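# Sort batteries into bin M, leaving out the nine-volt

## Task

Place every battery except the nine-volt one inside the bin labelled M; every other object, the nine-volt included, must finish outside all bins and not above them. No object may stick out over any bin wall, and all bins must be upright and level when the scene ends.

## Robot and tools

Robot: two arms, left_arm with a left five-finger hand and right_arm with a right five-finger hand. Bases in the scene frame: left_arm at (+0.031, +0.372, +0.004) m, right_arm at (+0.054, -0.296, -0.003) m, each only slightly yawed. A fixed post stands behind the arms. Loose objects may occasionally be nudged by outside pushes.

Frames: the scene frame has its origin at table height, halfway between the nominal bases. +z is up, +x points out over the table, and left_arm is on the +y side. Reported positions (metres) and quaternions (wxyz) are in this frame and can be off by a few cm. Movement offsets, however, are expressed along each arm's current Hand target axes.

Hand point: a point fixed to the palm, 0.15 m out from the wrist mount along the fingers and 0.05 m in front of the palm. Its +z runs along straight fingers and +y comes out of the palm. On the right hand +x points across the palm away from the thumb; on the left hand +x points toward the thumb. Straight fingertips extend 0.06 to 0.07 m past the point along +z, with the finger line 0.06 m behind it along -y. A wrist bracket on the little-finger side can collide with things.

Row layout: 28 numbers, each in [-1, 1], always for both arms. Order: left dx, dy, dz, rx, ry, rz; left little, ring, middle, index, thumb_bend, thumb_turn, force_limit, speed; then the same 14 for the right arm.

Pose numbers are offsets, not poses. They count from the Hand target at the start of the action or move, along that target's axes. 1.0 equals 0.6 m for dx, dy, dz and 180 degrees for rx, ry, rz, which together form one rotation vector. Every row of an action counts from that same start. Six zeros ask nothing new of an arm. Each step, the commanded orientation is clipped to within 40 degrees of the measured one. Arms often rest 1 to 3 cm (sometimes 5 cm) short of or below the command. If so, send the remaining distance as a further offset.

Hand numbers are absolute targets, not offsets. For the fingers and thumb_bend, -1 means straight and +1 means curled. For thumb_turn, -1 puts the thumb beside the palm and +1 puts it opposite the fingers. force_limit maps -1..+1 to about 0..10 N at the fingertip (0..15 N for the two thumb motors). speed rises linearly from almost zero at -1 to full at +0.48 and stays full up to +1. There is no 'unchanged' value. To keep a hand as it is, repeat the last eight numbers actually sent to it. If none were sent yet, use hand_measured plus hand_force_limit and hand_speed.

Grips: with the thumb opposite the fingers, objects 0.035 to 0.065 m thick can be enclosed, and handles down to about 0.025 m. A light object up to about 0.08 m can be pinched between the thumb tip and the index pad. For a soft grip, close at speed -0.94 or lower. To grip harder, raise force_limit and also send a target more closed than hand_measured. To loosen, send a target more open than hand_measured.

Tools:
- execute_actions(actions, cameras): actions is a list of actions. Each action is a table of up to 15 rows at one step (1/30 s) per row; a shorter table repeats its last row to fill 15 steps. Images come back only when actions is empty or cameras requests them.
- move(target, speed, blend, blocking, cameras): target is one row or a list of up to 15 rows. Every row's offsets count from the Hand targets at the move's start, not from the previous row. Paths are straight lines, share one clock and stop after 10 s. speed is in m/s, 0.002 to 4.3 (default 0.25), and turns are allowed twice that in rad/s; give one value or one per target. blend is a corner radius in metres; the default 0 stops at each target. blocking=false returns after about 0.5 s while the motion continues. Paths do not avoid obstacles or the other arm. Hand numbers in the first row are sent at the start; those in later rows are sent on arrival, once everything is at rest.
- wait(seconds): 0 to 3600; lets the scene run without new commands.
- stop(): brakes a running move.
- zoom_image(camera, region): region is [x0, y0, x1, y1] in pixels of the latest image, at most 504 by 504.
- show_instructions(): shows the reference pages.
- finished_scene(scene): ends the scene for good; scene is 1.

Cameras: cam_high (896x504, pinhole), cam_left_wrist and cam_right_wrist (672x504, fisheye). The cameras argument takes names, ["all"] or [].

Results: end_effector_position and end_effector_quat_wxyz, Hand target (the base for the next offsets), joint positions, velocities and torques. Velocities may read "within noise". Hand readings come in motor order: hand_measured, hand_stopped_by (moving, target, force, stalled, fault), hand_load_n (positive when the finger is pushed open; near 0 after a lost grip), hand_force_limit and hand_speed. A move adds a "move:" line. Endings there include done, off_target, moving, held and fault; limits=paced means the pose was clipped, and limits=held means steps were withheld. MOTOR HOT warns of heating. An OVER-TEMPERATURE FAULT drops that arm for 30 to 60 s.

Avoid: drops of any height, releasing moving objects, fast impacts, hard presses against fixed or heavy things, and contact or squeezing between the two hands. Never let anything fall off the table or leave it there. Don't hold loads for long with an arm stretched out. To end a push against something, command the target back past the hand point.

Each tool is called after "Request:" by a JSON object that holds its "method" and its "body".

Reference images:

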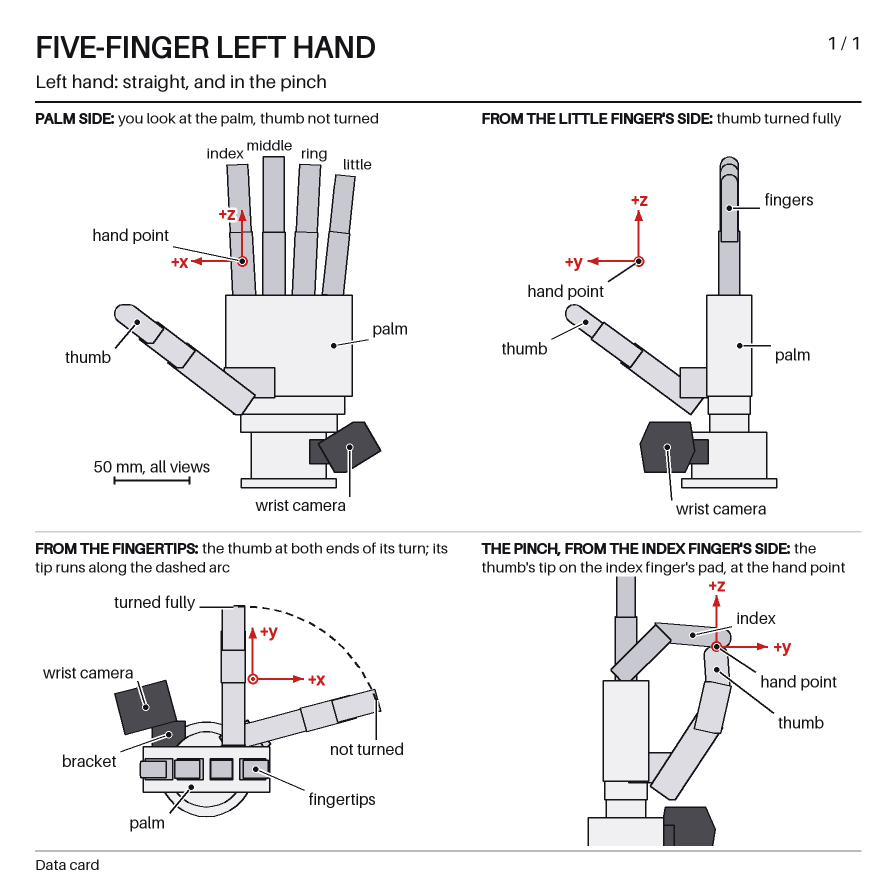

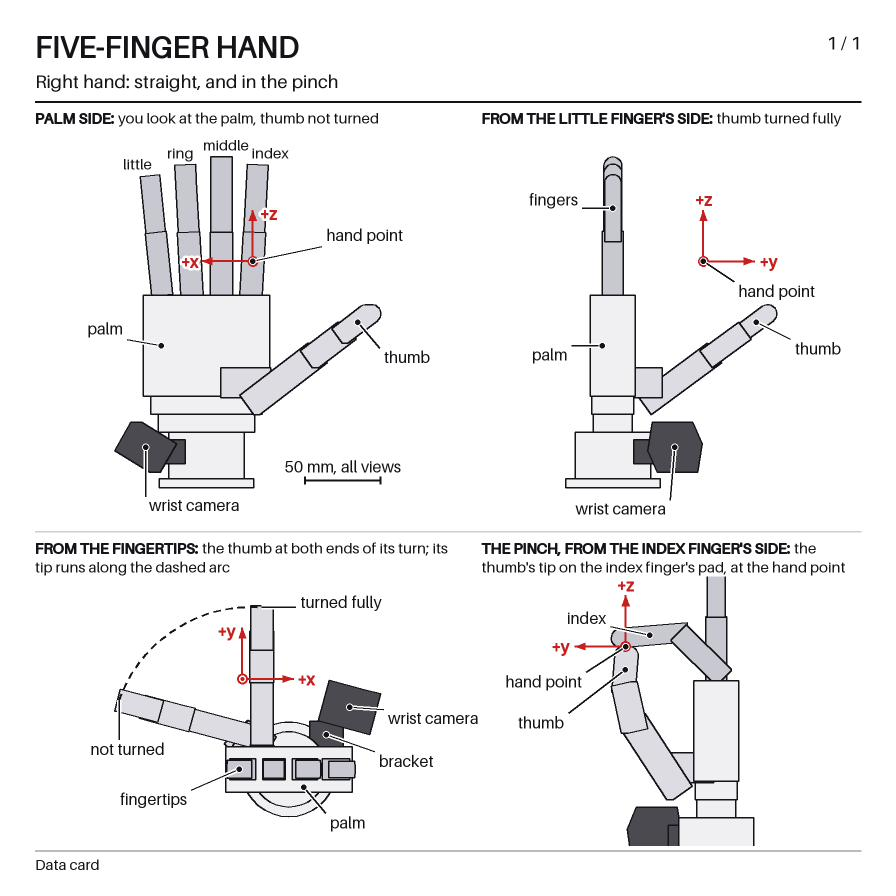

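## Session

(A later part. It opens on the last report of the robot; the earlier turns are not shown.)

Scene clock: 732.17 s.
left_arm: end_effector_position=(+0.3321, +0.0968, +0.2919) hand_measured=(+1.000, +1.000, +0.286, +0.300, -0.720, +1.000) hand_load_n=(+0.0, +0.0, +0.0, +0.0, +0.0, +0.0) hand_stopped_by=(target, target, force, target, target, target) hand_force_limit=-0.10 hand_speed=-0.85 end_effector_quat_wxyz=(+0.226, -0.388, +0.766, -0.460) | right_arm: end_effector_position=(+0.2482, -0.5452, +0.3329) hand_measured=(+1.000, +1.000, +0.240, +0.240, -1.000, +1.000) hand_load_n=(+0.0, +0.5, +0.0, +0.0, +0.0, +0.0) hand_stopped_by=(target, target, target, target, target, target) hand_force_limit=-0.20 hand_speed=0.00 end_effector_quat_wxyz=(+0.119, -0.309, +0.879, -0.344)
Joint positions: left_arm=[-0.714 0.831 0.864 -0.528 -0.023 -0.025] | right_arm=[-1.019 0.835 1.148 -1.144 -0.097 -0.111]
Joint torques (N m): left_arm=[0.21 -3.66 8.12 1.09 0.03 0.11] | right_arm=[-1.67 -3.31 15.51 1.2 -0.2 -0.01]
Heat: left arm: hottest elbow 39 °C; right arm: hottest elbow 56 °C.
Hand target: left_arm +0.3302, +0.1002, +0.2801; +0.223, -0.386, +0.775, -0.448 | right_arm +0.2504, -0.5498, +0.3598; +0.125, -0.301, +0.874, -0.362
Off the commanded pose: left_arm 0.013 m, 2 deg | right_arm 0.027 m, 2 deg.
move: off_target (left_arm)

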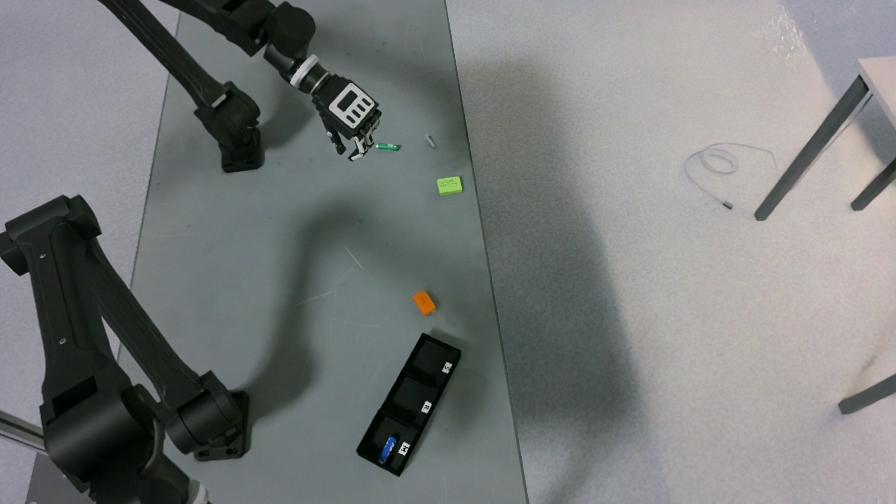

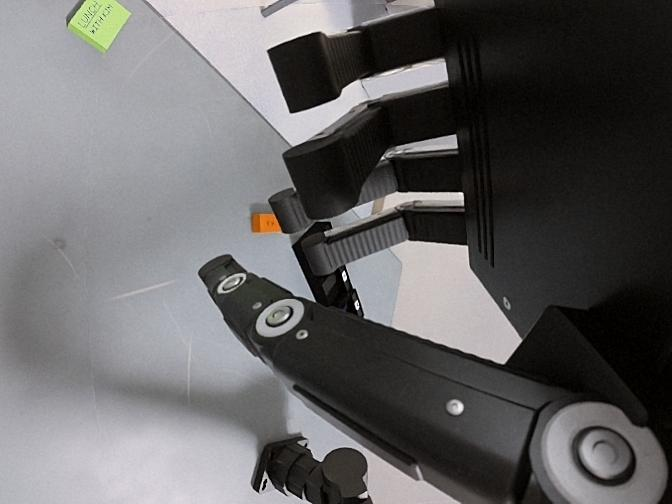

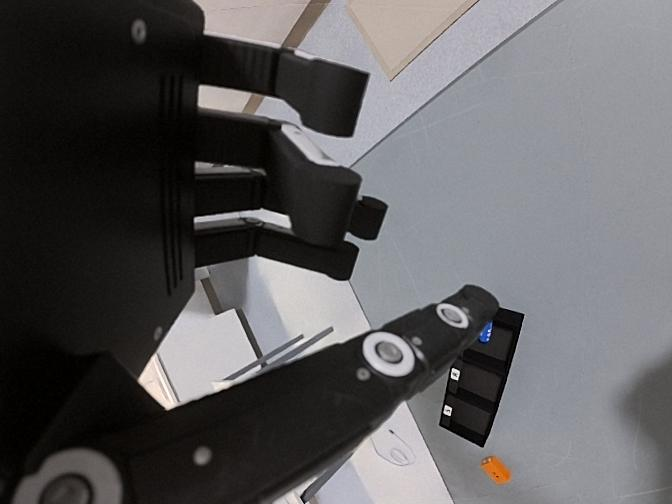

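Request:
{"method": "move", "body": {"target": [-0.5018,0.2463,-0.5598,0,-0.3945,-0.2278,1,1,0.6,0.3,-0.72,1,-0.1,-0.85,0,0,0,0,0,0,1,1,0.24,0.24,-1,1,-0.2,0], "speed": 0.25, "cameras": ["cam_high"]}}

Scene clock: 751.73 s.
left_arm: end_effector_position=(+0.2169, +0.5520, +0.2865) hand_measured=(+1.000, +1.000, +0.286, +0.300, -0.720, +1.000) hand_load_n=(+0.0, +0.0, +0.5, +0.0, +0.0, +0.0) hand_stopped_by=(target, target, force, target, target, target) hand_force_limit=-0.10 hand_speed=-0.85 end_effector_quat_wxyz=(-0.430, +0.819, -0.330, +0.189) | right_arm: end_effector_position=(+0.2482, -0.5452, +0.3329) hand_measured=(+1.000, +1.000, +0.240, +0.240, -1.000, +1.000) hand_load_n=(+0.5, +0.0, +0.0, +0.0, +0.0, +0.0) hand_stopped_by=(target, target, target, target, target, target) hand_force_limit=-0.20 hand_speed=0.00 end_effector_quat_wxyz=(+0.119, -0.309, +0.879, -0.344)
Joint positions: left_arm=[0.971 0.458 0.789 -0.938 0.198 0.105] | right_arm=[-1.019 0.835 1.148 -1.144 -0.097 -0.111]
Joint torques (N m): left_arm=[0.44 1.26 12.68 2.09 0.14 0.11] | right_arm=[-1.73 -3.25 15.5 1.18 -0.2 -0.02]
Heat: left arm: hottest elbow 37 °C; right arm: hottest elbow 56 °C.
Hand target: left_arm +0.2201, +0.5602, +0.3197; -0.462, +0.800, -0.331, +0.192 | right_arm +0.2504, -0.5498, +0.3598; +0.125, -0.301, +0.874, -0.362
Off the commanded pose: left_arm 0.034 m, 4 deg | right_arm 0.027 m, 2 deg.
move: off_target (left_arm)

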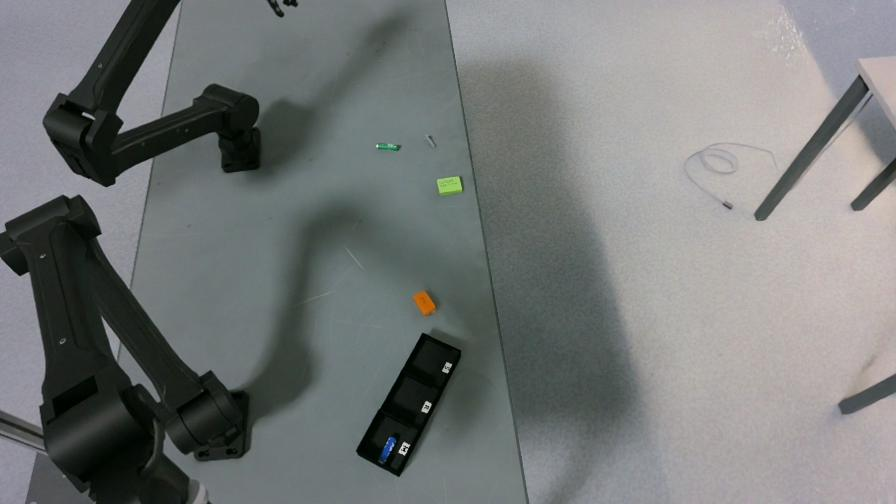

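Request:
{"method": "move", "body": {"target": [[0,0,0,0,0,0,1,1,0.6,0.3,-0.72,1,-0.1,-0.85,-0.503,0.2453,-0.2453,0,-0.271,-0.271,1,1,0.24,0.24,-1,1,-0.2,0],[0,0,0,0,0,0,1,1,0.6,0.3,-0.72,1,-0.1,-0.85,-0.8752,0.6337,-0.4923,0,-0.44,-0.44,1,1,0.24,0.24,-1,1,-0.2,0]], "speed": 0.3, "blend": 0.05, "cameras": ["all"]}}

Scene clock: 769.73 s.
left_arm: end_effector_position=(+0.2170, +0.5521, +0.2865) hand_measured=(+1.000, +1.000, +0.286, +0.300, -0.720, +1.000) hand_load_n=(+0.5, +0.0, +0.0, +0.5, +0.0, +0.0) hand_stopped_by=(target, target, force, target, target, target) hand_force_limit=-0.10 hand_speed=-0.85 end_effector_quat_wxyz=(-0.430, +0.819, -0.330, +0.189) | right_arm: end_effector_position=(+0.3588, +0.1368, +0.2698) hand_measured=(+1.000, +1.000, +0.240, +0.240, -1.000, +1.000) hand_load_n=(+0.0, +0.0, +0.0, +0.0, +0.0, +0.0) hand_stopped_by=(target, target, target, target, target, target) hand_force_limit=-0.20 hand_speed=0.00 end_effector_quat_wxyz=(-0.341, +0.902, -0.251, +0.085)
Joint positions: left_arm=[0.971 0.458 0.789 -0.938 0.198 0.105] | right_arm=[0.892 1.392 1.389 -0.859 -0.123 -0.115]
Joint torques (N m): left_arm=[0.67 1.44 12.75 1.94 0.14 0.1] | right_arm=[-1.2 -12.4 15.82 2.29 -0.19 -0.24]
Heat: left arm: hottest elbow 39 °C; right arm: hottest elbow 57 °C.
Hand target: left_arm +0.2201, +0.5602, +0.3198; -0.462, +0.800, -0.331, +0.192 | right_arm +0.3702, +0.1500, +0.3006; -0.370, +0.892, -0.239, +0.099
Off the commanded pose: left_arm 0.034 m, 4 deg | right_arm 0.035 m, 4 deg.
move: off_target (right_arm)

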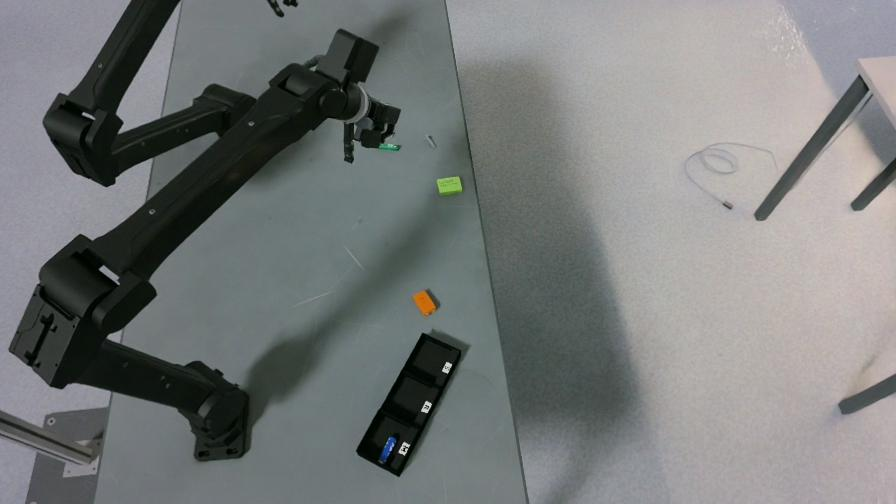

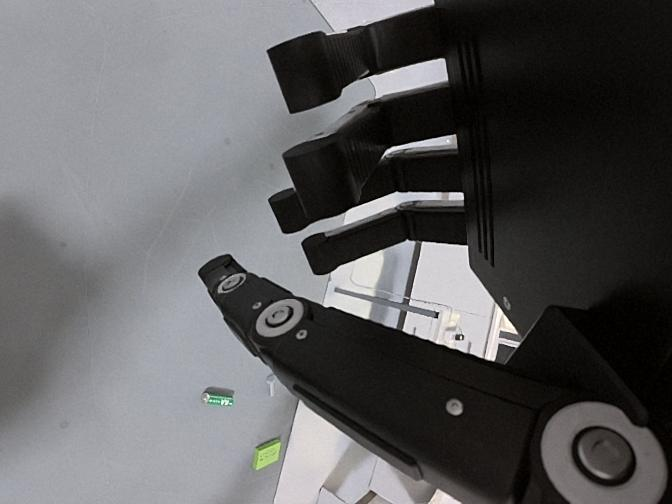

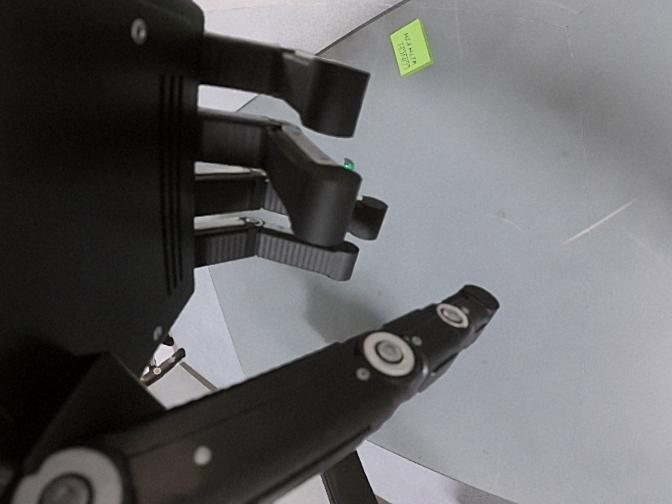

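Request:
{"method": "zoom_image", "body": {"camera": "cam_high", "region": [310, 80, 430, 200]}}

Scaled by 4.200 from the camera's image (finer frame: 1280x720).

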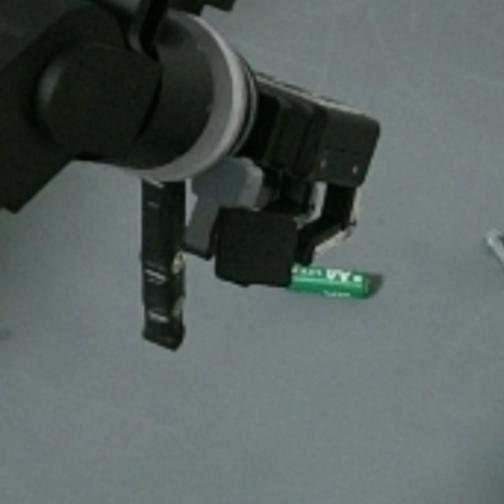

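Request:
{"method": "move", "body": {"target": [0,0,0,0,0,0,1,1,0.6,0.3,-0.72,1,-0.1,-0.85,-0.1048,-0.034,0.411,0,-0.0746,-0.0746,1,1,0.24,0.24,-1,1,-0.2,0], "speed": 0.2, "cameras": ["all"]}}

Request:
{"method": "zoom_image", "body": {"camera": "cam_high", "region": [340, 80, 440, 180]}}

Scene clock: 792.07 s.
left_arm: end_effector_position=(+0.2170, +0.5521, +0.2865) hand_measured=(+1.000, +1.000, +0.286, +0.300, -0.720, +1.000) hand_load_n=(+0.5, +0.0, +0.0, +0.0, +0.0, +0.0) hand_stopped_by=(target, target, force, target, target, target) hand_force_limit=-0.10 hand_speed=-0.85 end_effector_quat_wxyz=(-0.430, +0.819, -0.330, +0.189) | right_arm: end_effector_position=(+0.4017, +0.3256, +0.1162) hand_measured=(+1.000, +1.000, +0.240, +0.240, -1.000, +1.000) hand_load_n=(+0.0, +0.0, +0.0, +0.0, +0.0, +0.0) hand_stopped_by=(target, target, target, target, target, target) hand_force_limit=-0.20 hand_speed=0.00 end_effector_quat_wxyz=(-0.357, +0.928, -0.103, +0.025)
Joint positions: left_arm=[0.971 0.458 0.789 -0.938 0.198 0.105] | right_arm=[0.993 1.957 1.705 -0.633 -0.277 -0.282]
Joint torques (N m): left_arm=[0.38 1.49 12.75 2.03 0.13 0.08] | right_arm=[-0.73 -19.66 15.25 2.03 -0.33 -0.17]
Heat: left arm: hottest elbow 41 °C; right arm: hottest elbow 58 °C.
Hand target: left_arm +0.2201, +0.5602, +0.3198; -0.462, +0.800, -0.331, +0.192 | right_arm +0.4103, +0.3451, +0.1408; -0.381, +0.919, -0.088, +0.037
Off the commanded pose: left_arm 0.034 m, 4 deg | right_arm 0.033 m, 4 deg.
move: off_target (right_arm)

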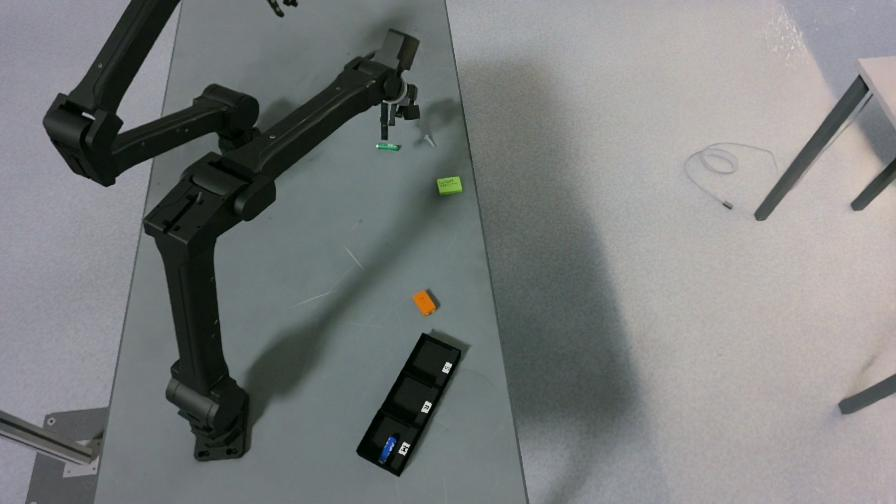

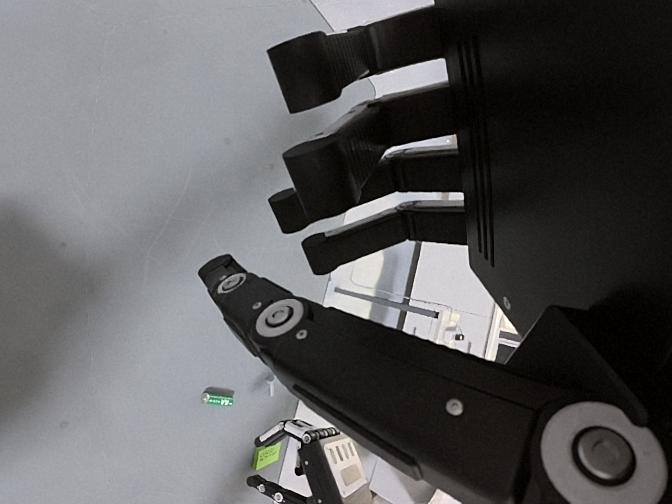

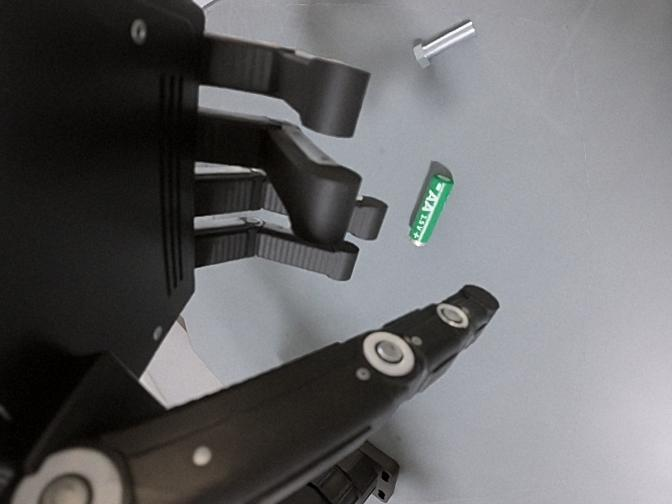

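Scaled by 5.040 from the camera's image (finer frame: 1280x720).

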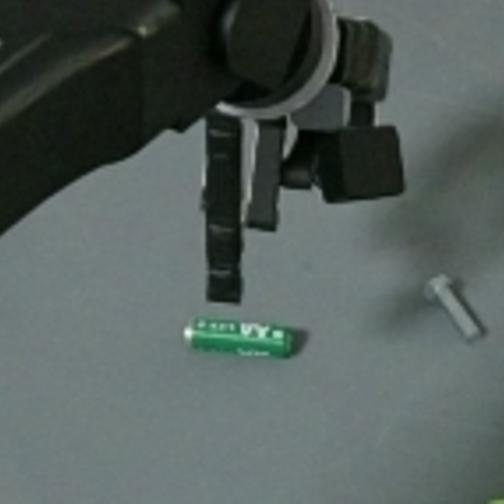

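Request:
{"method": "move", "body": {"target": [0,0,0,0,0,0,1,1,0.6,0.3,-0.72,1,-0.1,-0.85,-0.0087,0.0613,0.059,0,0,0,1,1,0.24,0.24,-1,1,-0.2,0], "speed": 0.08, "cameras": ["cam_high", "cam_right_wrist"]}}

Request:
{"method": "zoom_image", "body": {"camera": "cam_high", "region": [340, 80, 440, 180]}}

Scene clock: 808.77 s.
left_arm: end_effector_position=(+0.2170, +0.5521, +0.2865) hand_measured=(+1.000, +1.000, +0.286, +0.300, -0.720, +1.000) hand_load_n=(-0.5, +0.0, +0.0, +0.0, +0.0, +0.0) hand_stopped_by=(target, target, force, target, target, target) hand_force_limit=-0.10 hand_speed=-0.85 end_effector_quat_wxyz=(-0.430, +0.819, -0.330, +0.189) | right_arm: end_effector_position=(+0.4093, +0.3409, +0.1007) hand_measured=(+1.000, +1.000, +0.240, +0.240, -1.000, +1.000) hand_load_n=(+0.0, +0.0, +0.0, +0.0, +0.0, +0.0) hand_stopped_by=(target, target, target, target, target, target) hand_force_limit=-0.20 hand_speed=0.00 end_effector_quat_wxyz=(-0.382, +0.918, -0.095, +0.038)
Joint positions: left_arm=[0.971 0.458 0.789 -0.938 0.198 0.105] | right_arm=[0.996 1.981 1.68 -0.523 -0.277 -0.282]
Joint torques (N m): left_arm=[0.21 1.44 12.81 2.02 0.13 0.09] | right_arm=[-0.44 -20.84 10.17 2.62 -0.16 -0.18]
Heat: left arm: hottest elbow 42 °C; right arm: hottest elbow 63 °C.
Hand target: left_arm +0.2201, +0.5602, +0.3198; -0.462, +0.800, -0.331, +0.192 | right_arm +0.4050, +0.3452, +0.0899; -0.381, +0.919, -0.088, +0.037
Off the commanded pose: left_arm 0.034 m, 4 deg | right_arm 0.013 m, 1 deg.
move: off_target (right_arm)

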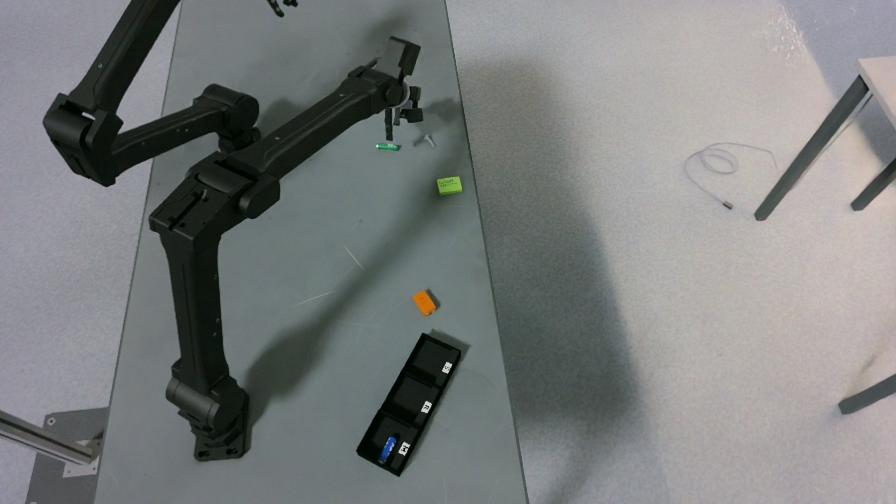

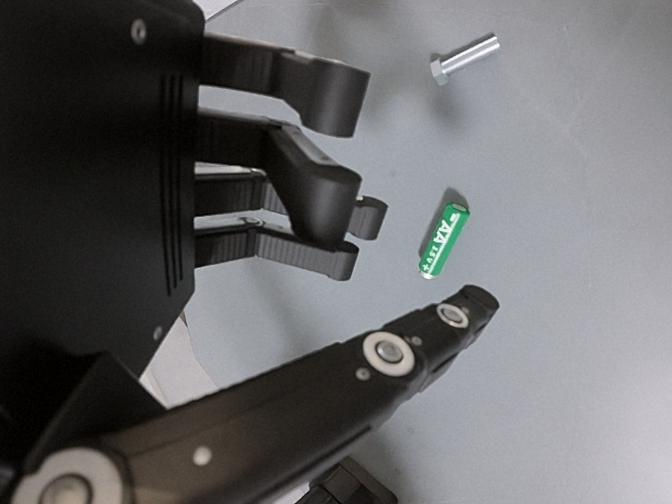

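Scaled by 5.040 from the camera's image (finer frame: 1280x720).

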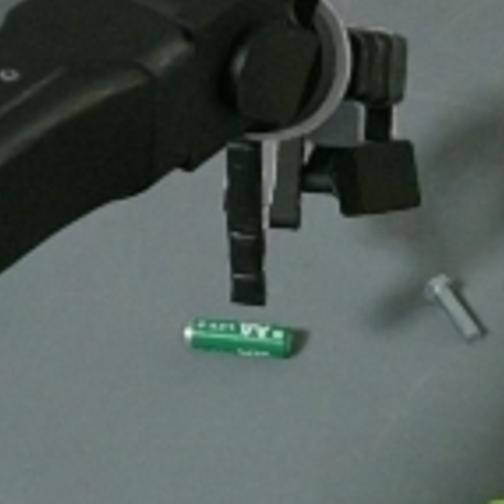

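Request:
{"method": "move", "body": {"target": [0,0,0,0,0,0,1,1,0.6,0.3,-0.72,1,-0.1,-0.85,-0.0213,0.056,0.0263,0,-0.0314,-0.0314,1,1,0.24,0.24,-1,1,-0.2,0], "speed": 0.08, "cameras": ["cam_high", "cam_right_wrist"]}}

Request:
{"method": "zoom_image", "body": {"camera": "cam_high", "region": [340, 80, 440, 180]}}

Scene clock: 831.10 s.
left_arm: end_effector_position=(+0.2170, +0.5521, +0.2865) hand_measured=(+1.000, +1.000, +0.286, +0.300, -0.720, +1.000) hand_load_n=(+0.0, +0.0, +0.0, +0.0, +0.0, +0.0) hand_stopped_by=(target, target, force, target, target, target) hand_force_limit=-0.10 hand_speed=-0.85 end_effector_quat_wxyz=(-0.430, +0.819, -0.330, +0.189) | right_arm: end_effector_position=(+0.3926, +0.3337, +0.0682) hand_measured=(+1.000, +1.000, +0.240, +0.240, -1.000, +1.000) hand_load_n=(+0.0, +0.0, +0.0, +0.0, +0.0, +0.0) hand_stopped_by=(target, target, target, target, target, target) hand_force_limit=-0.20 hand_speed=0.00 end_effector_quat_wxyz=(-0.384, +0.923, -0.032, +0.012)
Joint positions: left_arm=[0.971 0.458 0.789 -0.938 0.198 0.105] | right_arm=[0.996 1.998 1.621 -0.479 -0.369 -0.391]
Joint torques (N m): left_arm=[0.15 1.49 12.89 2 0.13 0.09] | right_arm=[-0.79 -19.72 9.62 2.54 -0.38 -0.19]
Heat: left arm: hottest elbow 43 °C; right arm: hottest elbow 56 °C.
Hand target: left_arm +0.2201, +0.5602, +0.3198; -0.462, +0.800, -0.331, +0.192 | right_arm +0.3901, +0.3353, +0.0549; -0.383, +0.923, -0.024, +0.011
Off the commanded pose: left_arm 0.034 m, 4 deg | right_arm 0.013 m, 1 deg.
move: off_target (right_arm)

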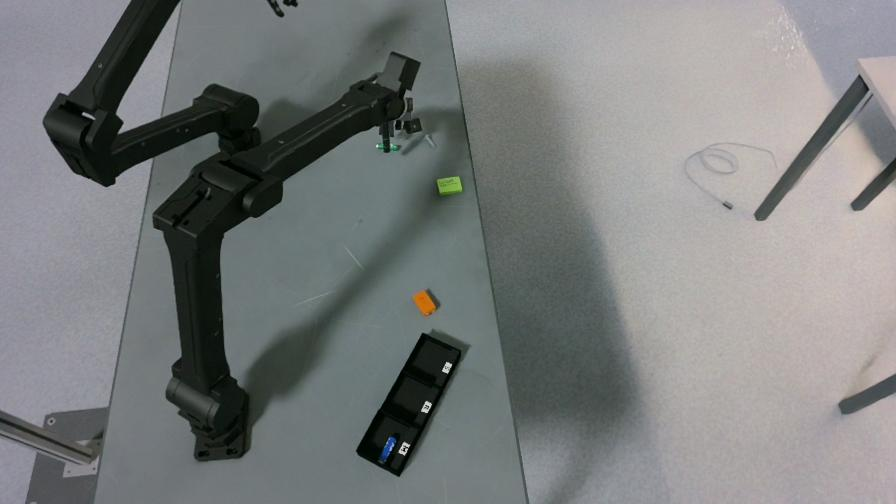

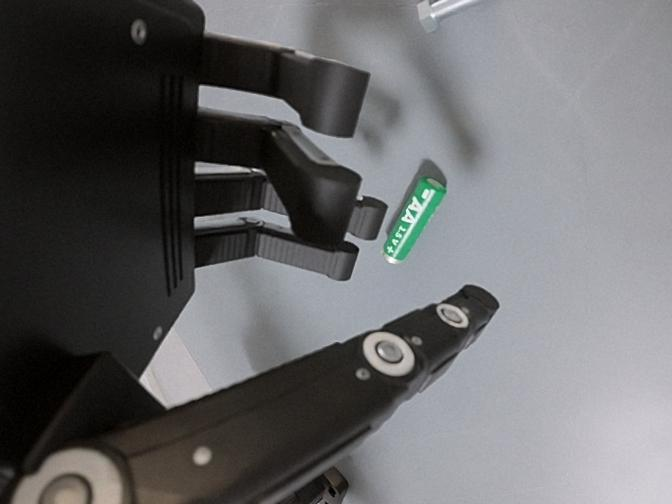

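Scaled by 5.040 from the camera's image (finer frame: 1280x720).

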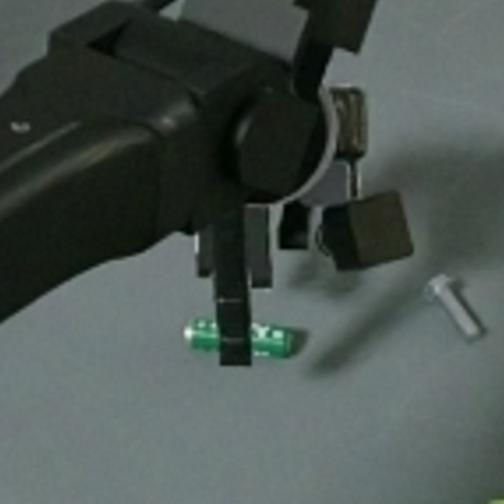

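Request:
{"method": "move", "body": {"target": [0,0,0,0,0,0,1,1,0.6,0.3,-0.72,1,-0.1,-0.85,-0.0209,0.0185,0.0192,0,-0.0314,-0.0314,1,1,0.24,0.24,-1,1,-0.2,0], "speed": 0.06, "cameras": ["cam_high", "cam_right_wrist"]}}

Request:
{"method": "zoom_image", "body": {"camera": "cam_high", "region": [340, 80, 440, 180]}}

Scene clock: 848.17 s.
left_arm: end_effector_position=(+0.2170, +0.5521, +0.2865) hand_measured=(+1.000, +1.000, +0.286, +0.300, -0.720, +1.000) hand_load_n=(+0.0, +0.0, +0.0, +0.0, +0.0, +0.0) hand_stopped_by=(target, target, force, target, target, target) hand_force_limit=-0.10 hand_speed=-0.85 end_effector_quat_wxyz=(-0.430, +0.819, -0.330, +0.189) | right_arm: end_effector_position=(+0.3831, +0.3344, +0.0492) hand_measured=(+1.000, +1.000, +0.240, +0.240, -1.000, +1.000) hand_load_n=(+0.0, +0.0, +0.0, +0.0, +0.0, +0.0) hand_stopped_by=(target, target, target, target, target, target) hand_force_limit=-0.20 hand_speed=0.00 end_effector_quat_wxyz=(-0.390, +0.920, +0.033, -0.010)
Joint positions: left_arm=[0.971 0.458 0.789 -0.938 0.198 0.105] | right_arm=[0.996 2.029 1.621 -0.479 -0.455 -0.505]
Joint torques (N m): left_arm=[0.21 1.49 12.78 2.02 0.11 0.09] | right_arm=[-0.44 -19.84 10.73 1.2 -0.44 -0.24]
Heat: left arm: hottest elbow 43 °C; right arm: hottest elbow 55 °C.
Hand target: left_arm +0.2201, +0.5602, +0.3198; -0.462, +0.800, -0.331, +0.192 | right_arm +0.3776, +0.3363, +0.0388; -0.383, +0.923, +0.040, -0.016
Off the commanded pose: left_arm 0.034 m, 4 deg | right_arm 0.012 m, 1 deg.
move: off_target (right_arm)

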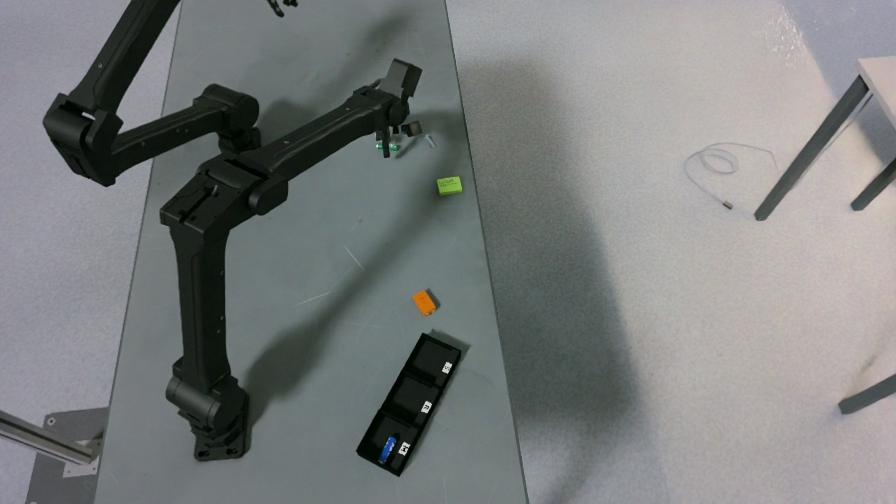

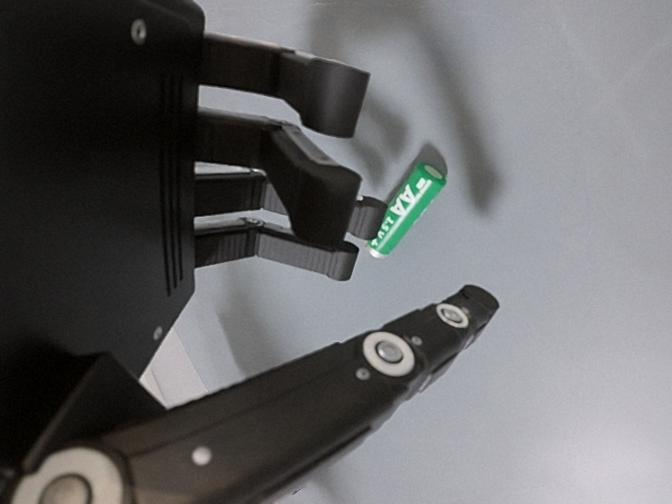

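Scaled by 5.040 from the camera's image (finer frame: 1280x720).

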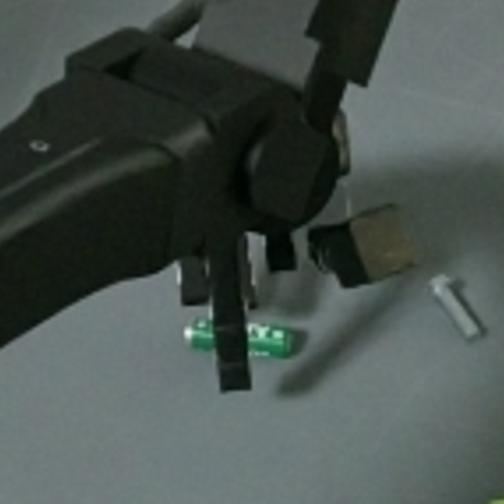

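Request:
{"method": "move", "body": {"target": [[0,0,0,0,0,0,1,1,0.6,0.3,-0.72,1,-0.1,-0.85,0.0122,-0.0102,0.0032,0,0,0,1,1,0.24,0.24,-1,1,-0.2,0],[0,0,0,0,0,0,1,1,0.6,0.3,-0.72,1,-0.1,-0.85,0.0122,0.0075,0.0208,0,0,0,1,1,0.24,0.24,-1,1,-0.2,0]], "speed": 0.05, "cameras": ["cam_high", "cam_right_wrist"]}}

Request:
{"method": "zoom_image", "body": {"camera": "cam_high", "region": [340, 80, 440, 180]}}

Scene clock: 876.77 s.
left_arm: end_effector_position=(+0.2170, +0.5521, +0.2865) hand_measured=(+1.000, +1.000, +0.286, +0.300, -0.720, +1.000) hand_load_n=(+0.0, +0.0, +0.0, +0.0, +0.0, +0.0) hand_stopped_by=(target, target, force, target, target, target) hand_force_limit=-0.10 hand_speed=-0.85 end_effector_quat_wxyz=(-0.430, +0.819, -0.330, +0.189) | right_arm: end_effector_position=(+0.3790, +0.3291, +0.0279) hand_measured=(+1.000, +1.000, +0.240, +0.240, -1.000, +1.000) hand_load_n=(+0.0, +0.0, -3.0, +0.5, +0.0, +0.0) hand_stopped_by=(target, target, target, target, target, target) hand_force_limit=-0.20 hand_speed=0.00 end_effector_quat_wxyz=(-0.373, +0.927, +0.030, -0.023)
Joint positions: left_arm=[0.971 0.458 0.789 -0.938 0.198 0.105] | right_arm=[0.996 2.058 1.621 -0.496 -0.459 -0.508]
Joint torques (N m): left_arm=[0.21 1.32 12.79 2.06 0.13 0.11] | right_arm=[-0.91 -19.25 12.48 2.28 -0.37 -0.22]
Heat: left arm: hottest elbow 44 °C; right arm: hottest elbow 54 °C.
Hand target: left_arm +0.2201, +0.5602, +0.3198; -0.462, +0.800, -0.331, +0.192 | right_arm +0.3844, +0.3425, +0.0268; -0.383, +0.923, +0.041, -0.016
Off the commanded pose: left_arm 0.034 m, 4 deg | right_arm 0.015 m, 2 deg.
move: off_target (right_arm)

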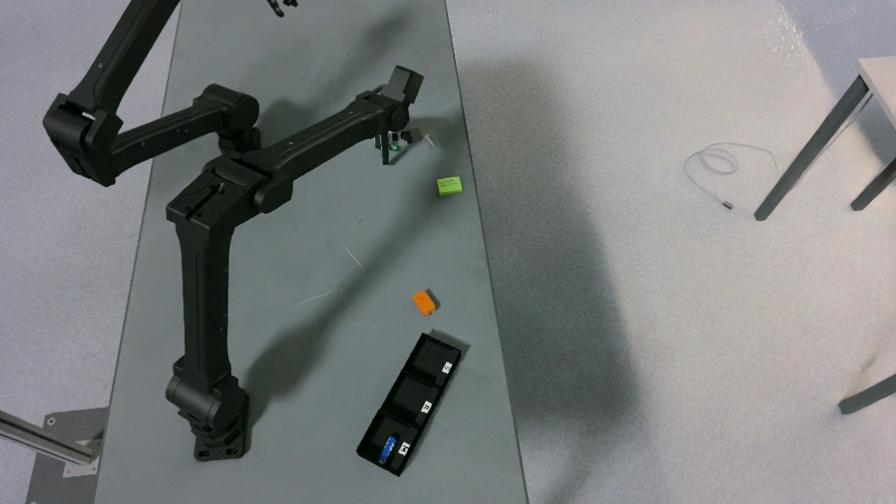

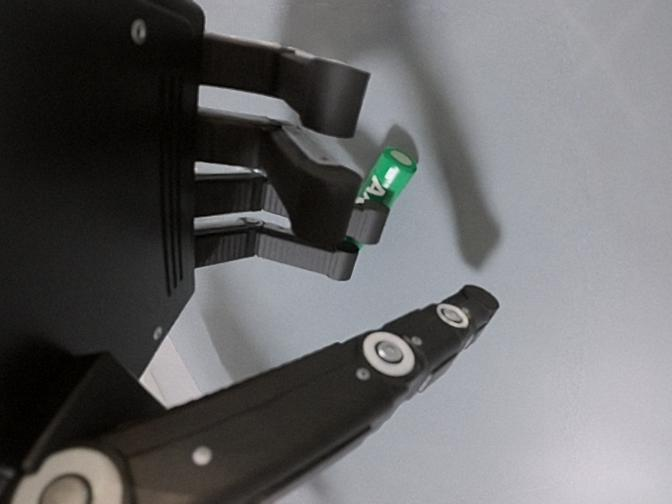

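Scaled by 5.040 from the camera's image (finer frame: 1280x720).

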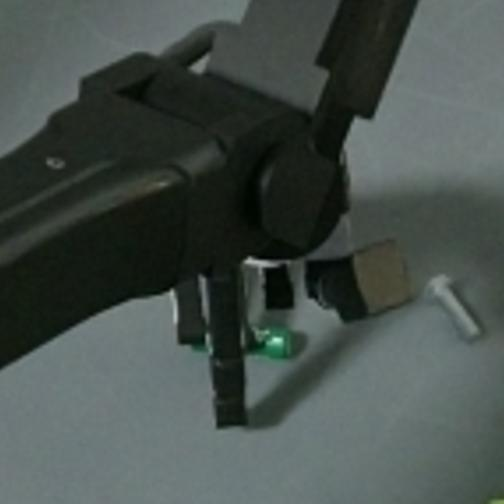

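Request:
{"method": "move", "body": {"target": [[0,0,0,0,0,0,1,1,0.6,0.3,-0.72,1,-0.1,-0.85,0.0017,-0.0672,-0.039,0,0,0,1,1,0.24,0.24,-1,1,-0.2,0],[0,0,0,0,0,0,1,1,0.6,0.3,-0.72,1,-0.1,-0.85,0.0217,-0.066,-0.04,0,0,0,1,1,0.24,0.24,-1,1,-0.2,0]], "speed": 0.06, "cameras": ["cam_high", "cam_right_wrist"]}}

Request:
{"method": "zoom_image", "body": {"camera": "cam_high", "region": [340, 80, 440, 180]}}

Scene clock: 889.07 s.
left_arm: end_effector_position=(+0.2170, +0.5521, +0.2865) hand_measured=(+1.000, +1.000, +0.286, +0.300, -0.720, +1.000) hand_load_n=(+0.0, +0.0, +0.0, +0.0, -0.5, +0.0) hand_stopped_by=(target, target, force, target, target, target) hand_force_limit=-0.10 hand_speed=-0.85 end_effector_quat_wxyz=(-0.430, +0.819, -0.330, +0.189) | right_arm: end_effector_position=(+0.3839, +0.3438, +0.0626) hand_measured=(+1.000, +1.000, +0.240, +0.240, -1.000, +1.000) hand_load_n=(+0.0, +0.0, +0.0, +0.0, +0.0, +0.0) hand_stopped_by=(target, target, target, target, target, target) hand_force_limit=-0.20 hand_speed=0.00 end_effector_quat_wxyz=(-0.375, +0.926, +0.035, -0.023)
Joint positions: left_arm=[0.971 0.458 0.789 -0.938 0.198 0.105] | right_arm=[1.002 2.06 1.721 -0.591 -0.46 -0.512]
Joint torques (N m): left_arm=[0.32 1.67 12.72 2.02 0.13 0.1] | right_arm=[-1.79 -20.37 14.68 1.09 -0.45 -0.23]
Heat: left arm: hottest elbow 45 °C; right arm: hottest elbow 55 °C.
Hand target: left_arm +0.2201, +0.5602, +0.3198; -0.462, +0.800, -0.331, +0.192 | right_arm +0.3963, +0.3546, +0.0717; -0.383, +0.923, +0.041, -0.016
Off the commanded pose: left_arm 0.034 m, 4 deg | right_arm 0.019 m, 1 deg.
move: off_target (right_arm)

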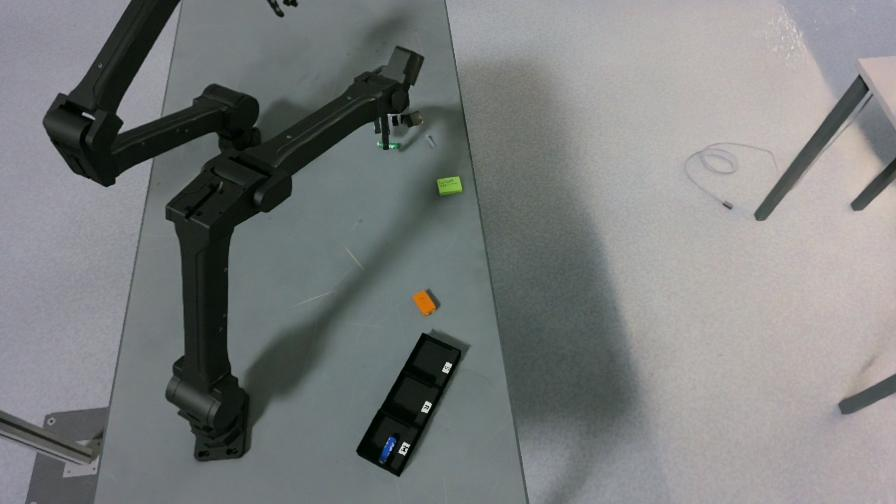

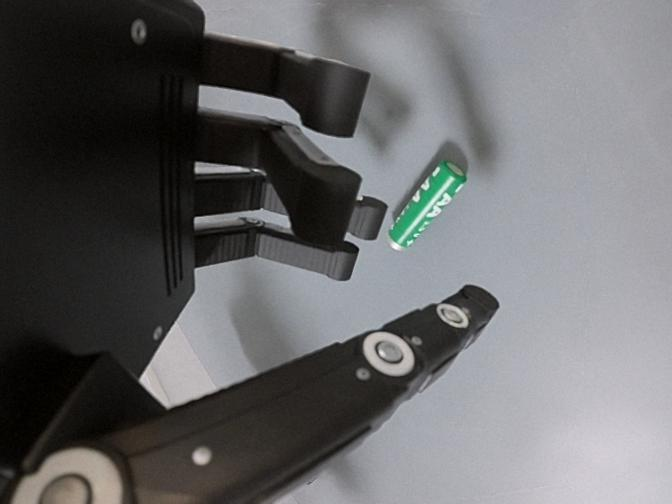

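Scaled by 5.040 from the camera's image (finer frame: 1280x720).

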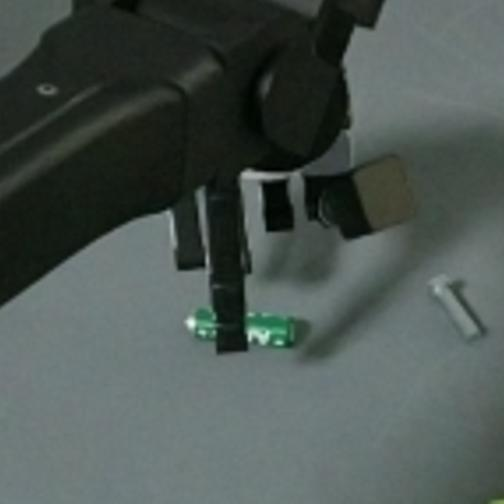

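Request:
{"method": "move", "body": {"target": [0,0,0,0,0,0,1,1,0.6,0.3,-0.72,1,-0.1,-0.85,0.0067,0.0238,0.0232,0,0,0,1,1,0.24,0.24,-1,1,-0.2,0], "speed": 0.06, "cameras": ["cam_high", "cam_right_wrist"]}}

Request:
{"method": "zoom_image", "body": {"camera": "cam_high", "region": [340, 80, 440, 180]}}

Scene clock: 900.70 s.
left_arm: end_effector_position=(+0.2170, +0.5521, +0.2865) hand_measured=(+1.000, +1.000, +0.286, +0.300, -0.720, +1.000) hand_load_n=(+0.0, +0.0, +0.0, +0.0, +0.0, +0.0) hand_stopped_by=(target, target, force, target, target, target) hand_force_limit=-0.10 hand_speed=-0.85 end_effector_quat_wxyz=(-0.430, +0.819, -0.330, +0.189) | right_arm: end_effector_position=(+0.3839, +0.3418, +0.0423) hand_measured=(+1.000, +1.000, +0.240, +0.240, -1.000, +1.000) hand_load_n=(+0.0, +0.0, +0.0, +0.0, +0.0, +0.0) hand_stopped_by=(target, target, target, target, target, target) hand_force_limit=-0.20 hand_speed=0.00 end_effector_quat_wxyz=(-0.365, +0.930, +0.033, -0.031)
Joint positions: left_arm=[0.971 0.458 0.789 -0.938 0.198 0.105] | right_arm=[1 2.089 1.721 -0.589 -0.462 -0.517]
Joint torques (N m): left_arm=[0.5 1.32 12.78 2 0.14 0.09] | right_arm=[-2.08 -20.42 13.6 2.4 -0.46 -0.23]
Heat: left arm: hottest elbow 45 °C; right arm: hottest elbow 56 °C.
Hand target: left_arm +0.2201, +0.5602, +0.3198; -0.462, +0.800, -0.331, +0.192 | right_arm +0.4005, +0.3547, +0.0519; -0.383, +0.923, +0.041, -0.016
Off the commanded pose: left_arm 0.034 m, 4 deg | right_arm 0.023 m, 3 deg.
move: off_target (right_arm)

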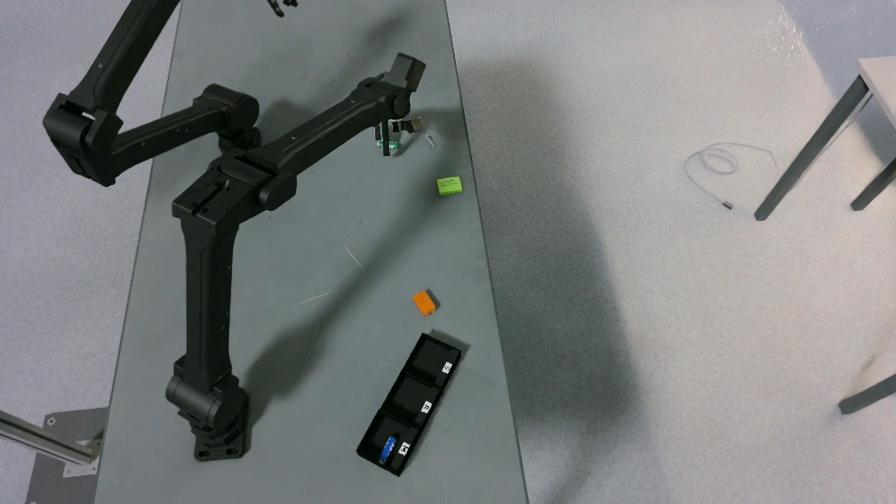

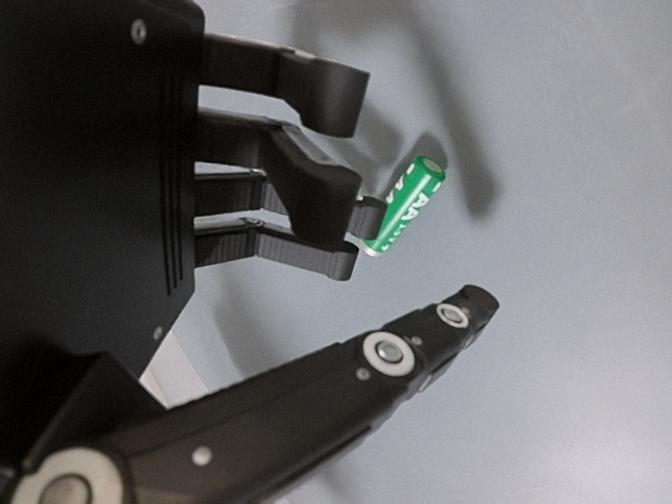

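Scaled by 5.040 from the camera's image (finer frame: 1280x720).

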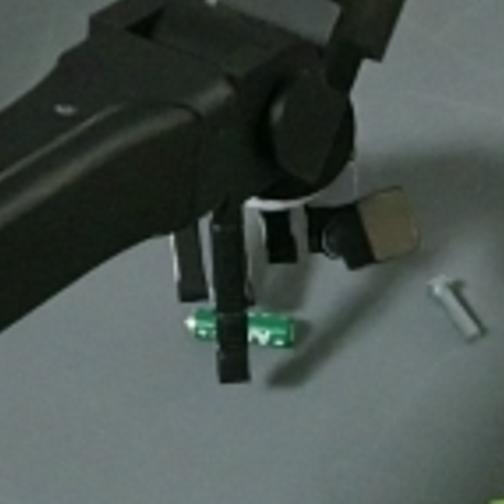

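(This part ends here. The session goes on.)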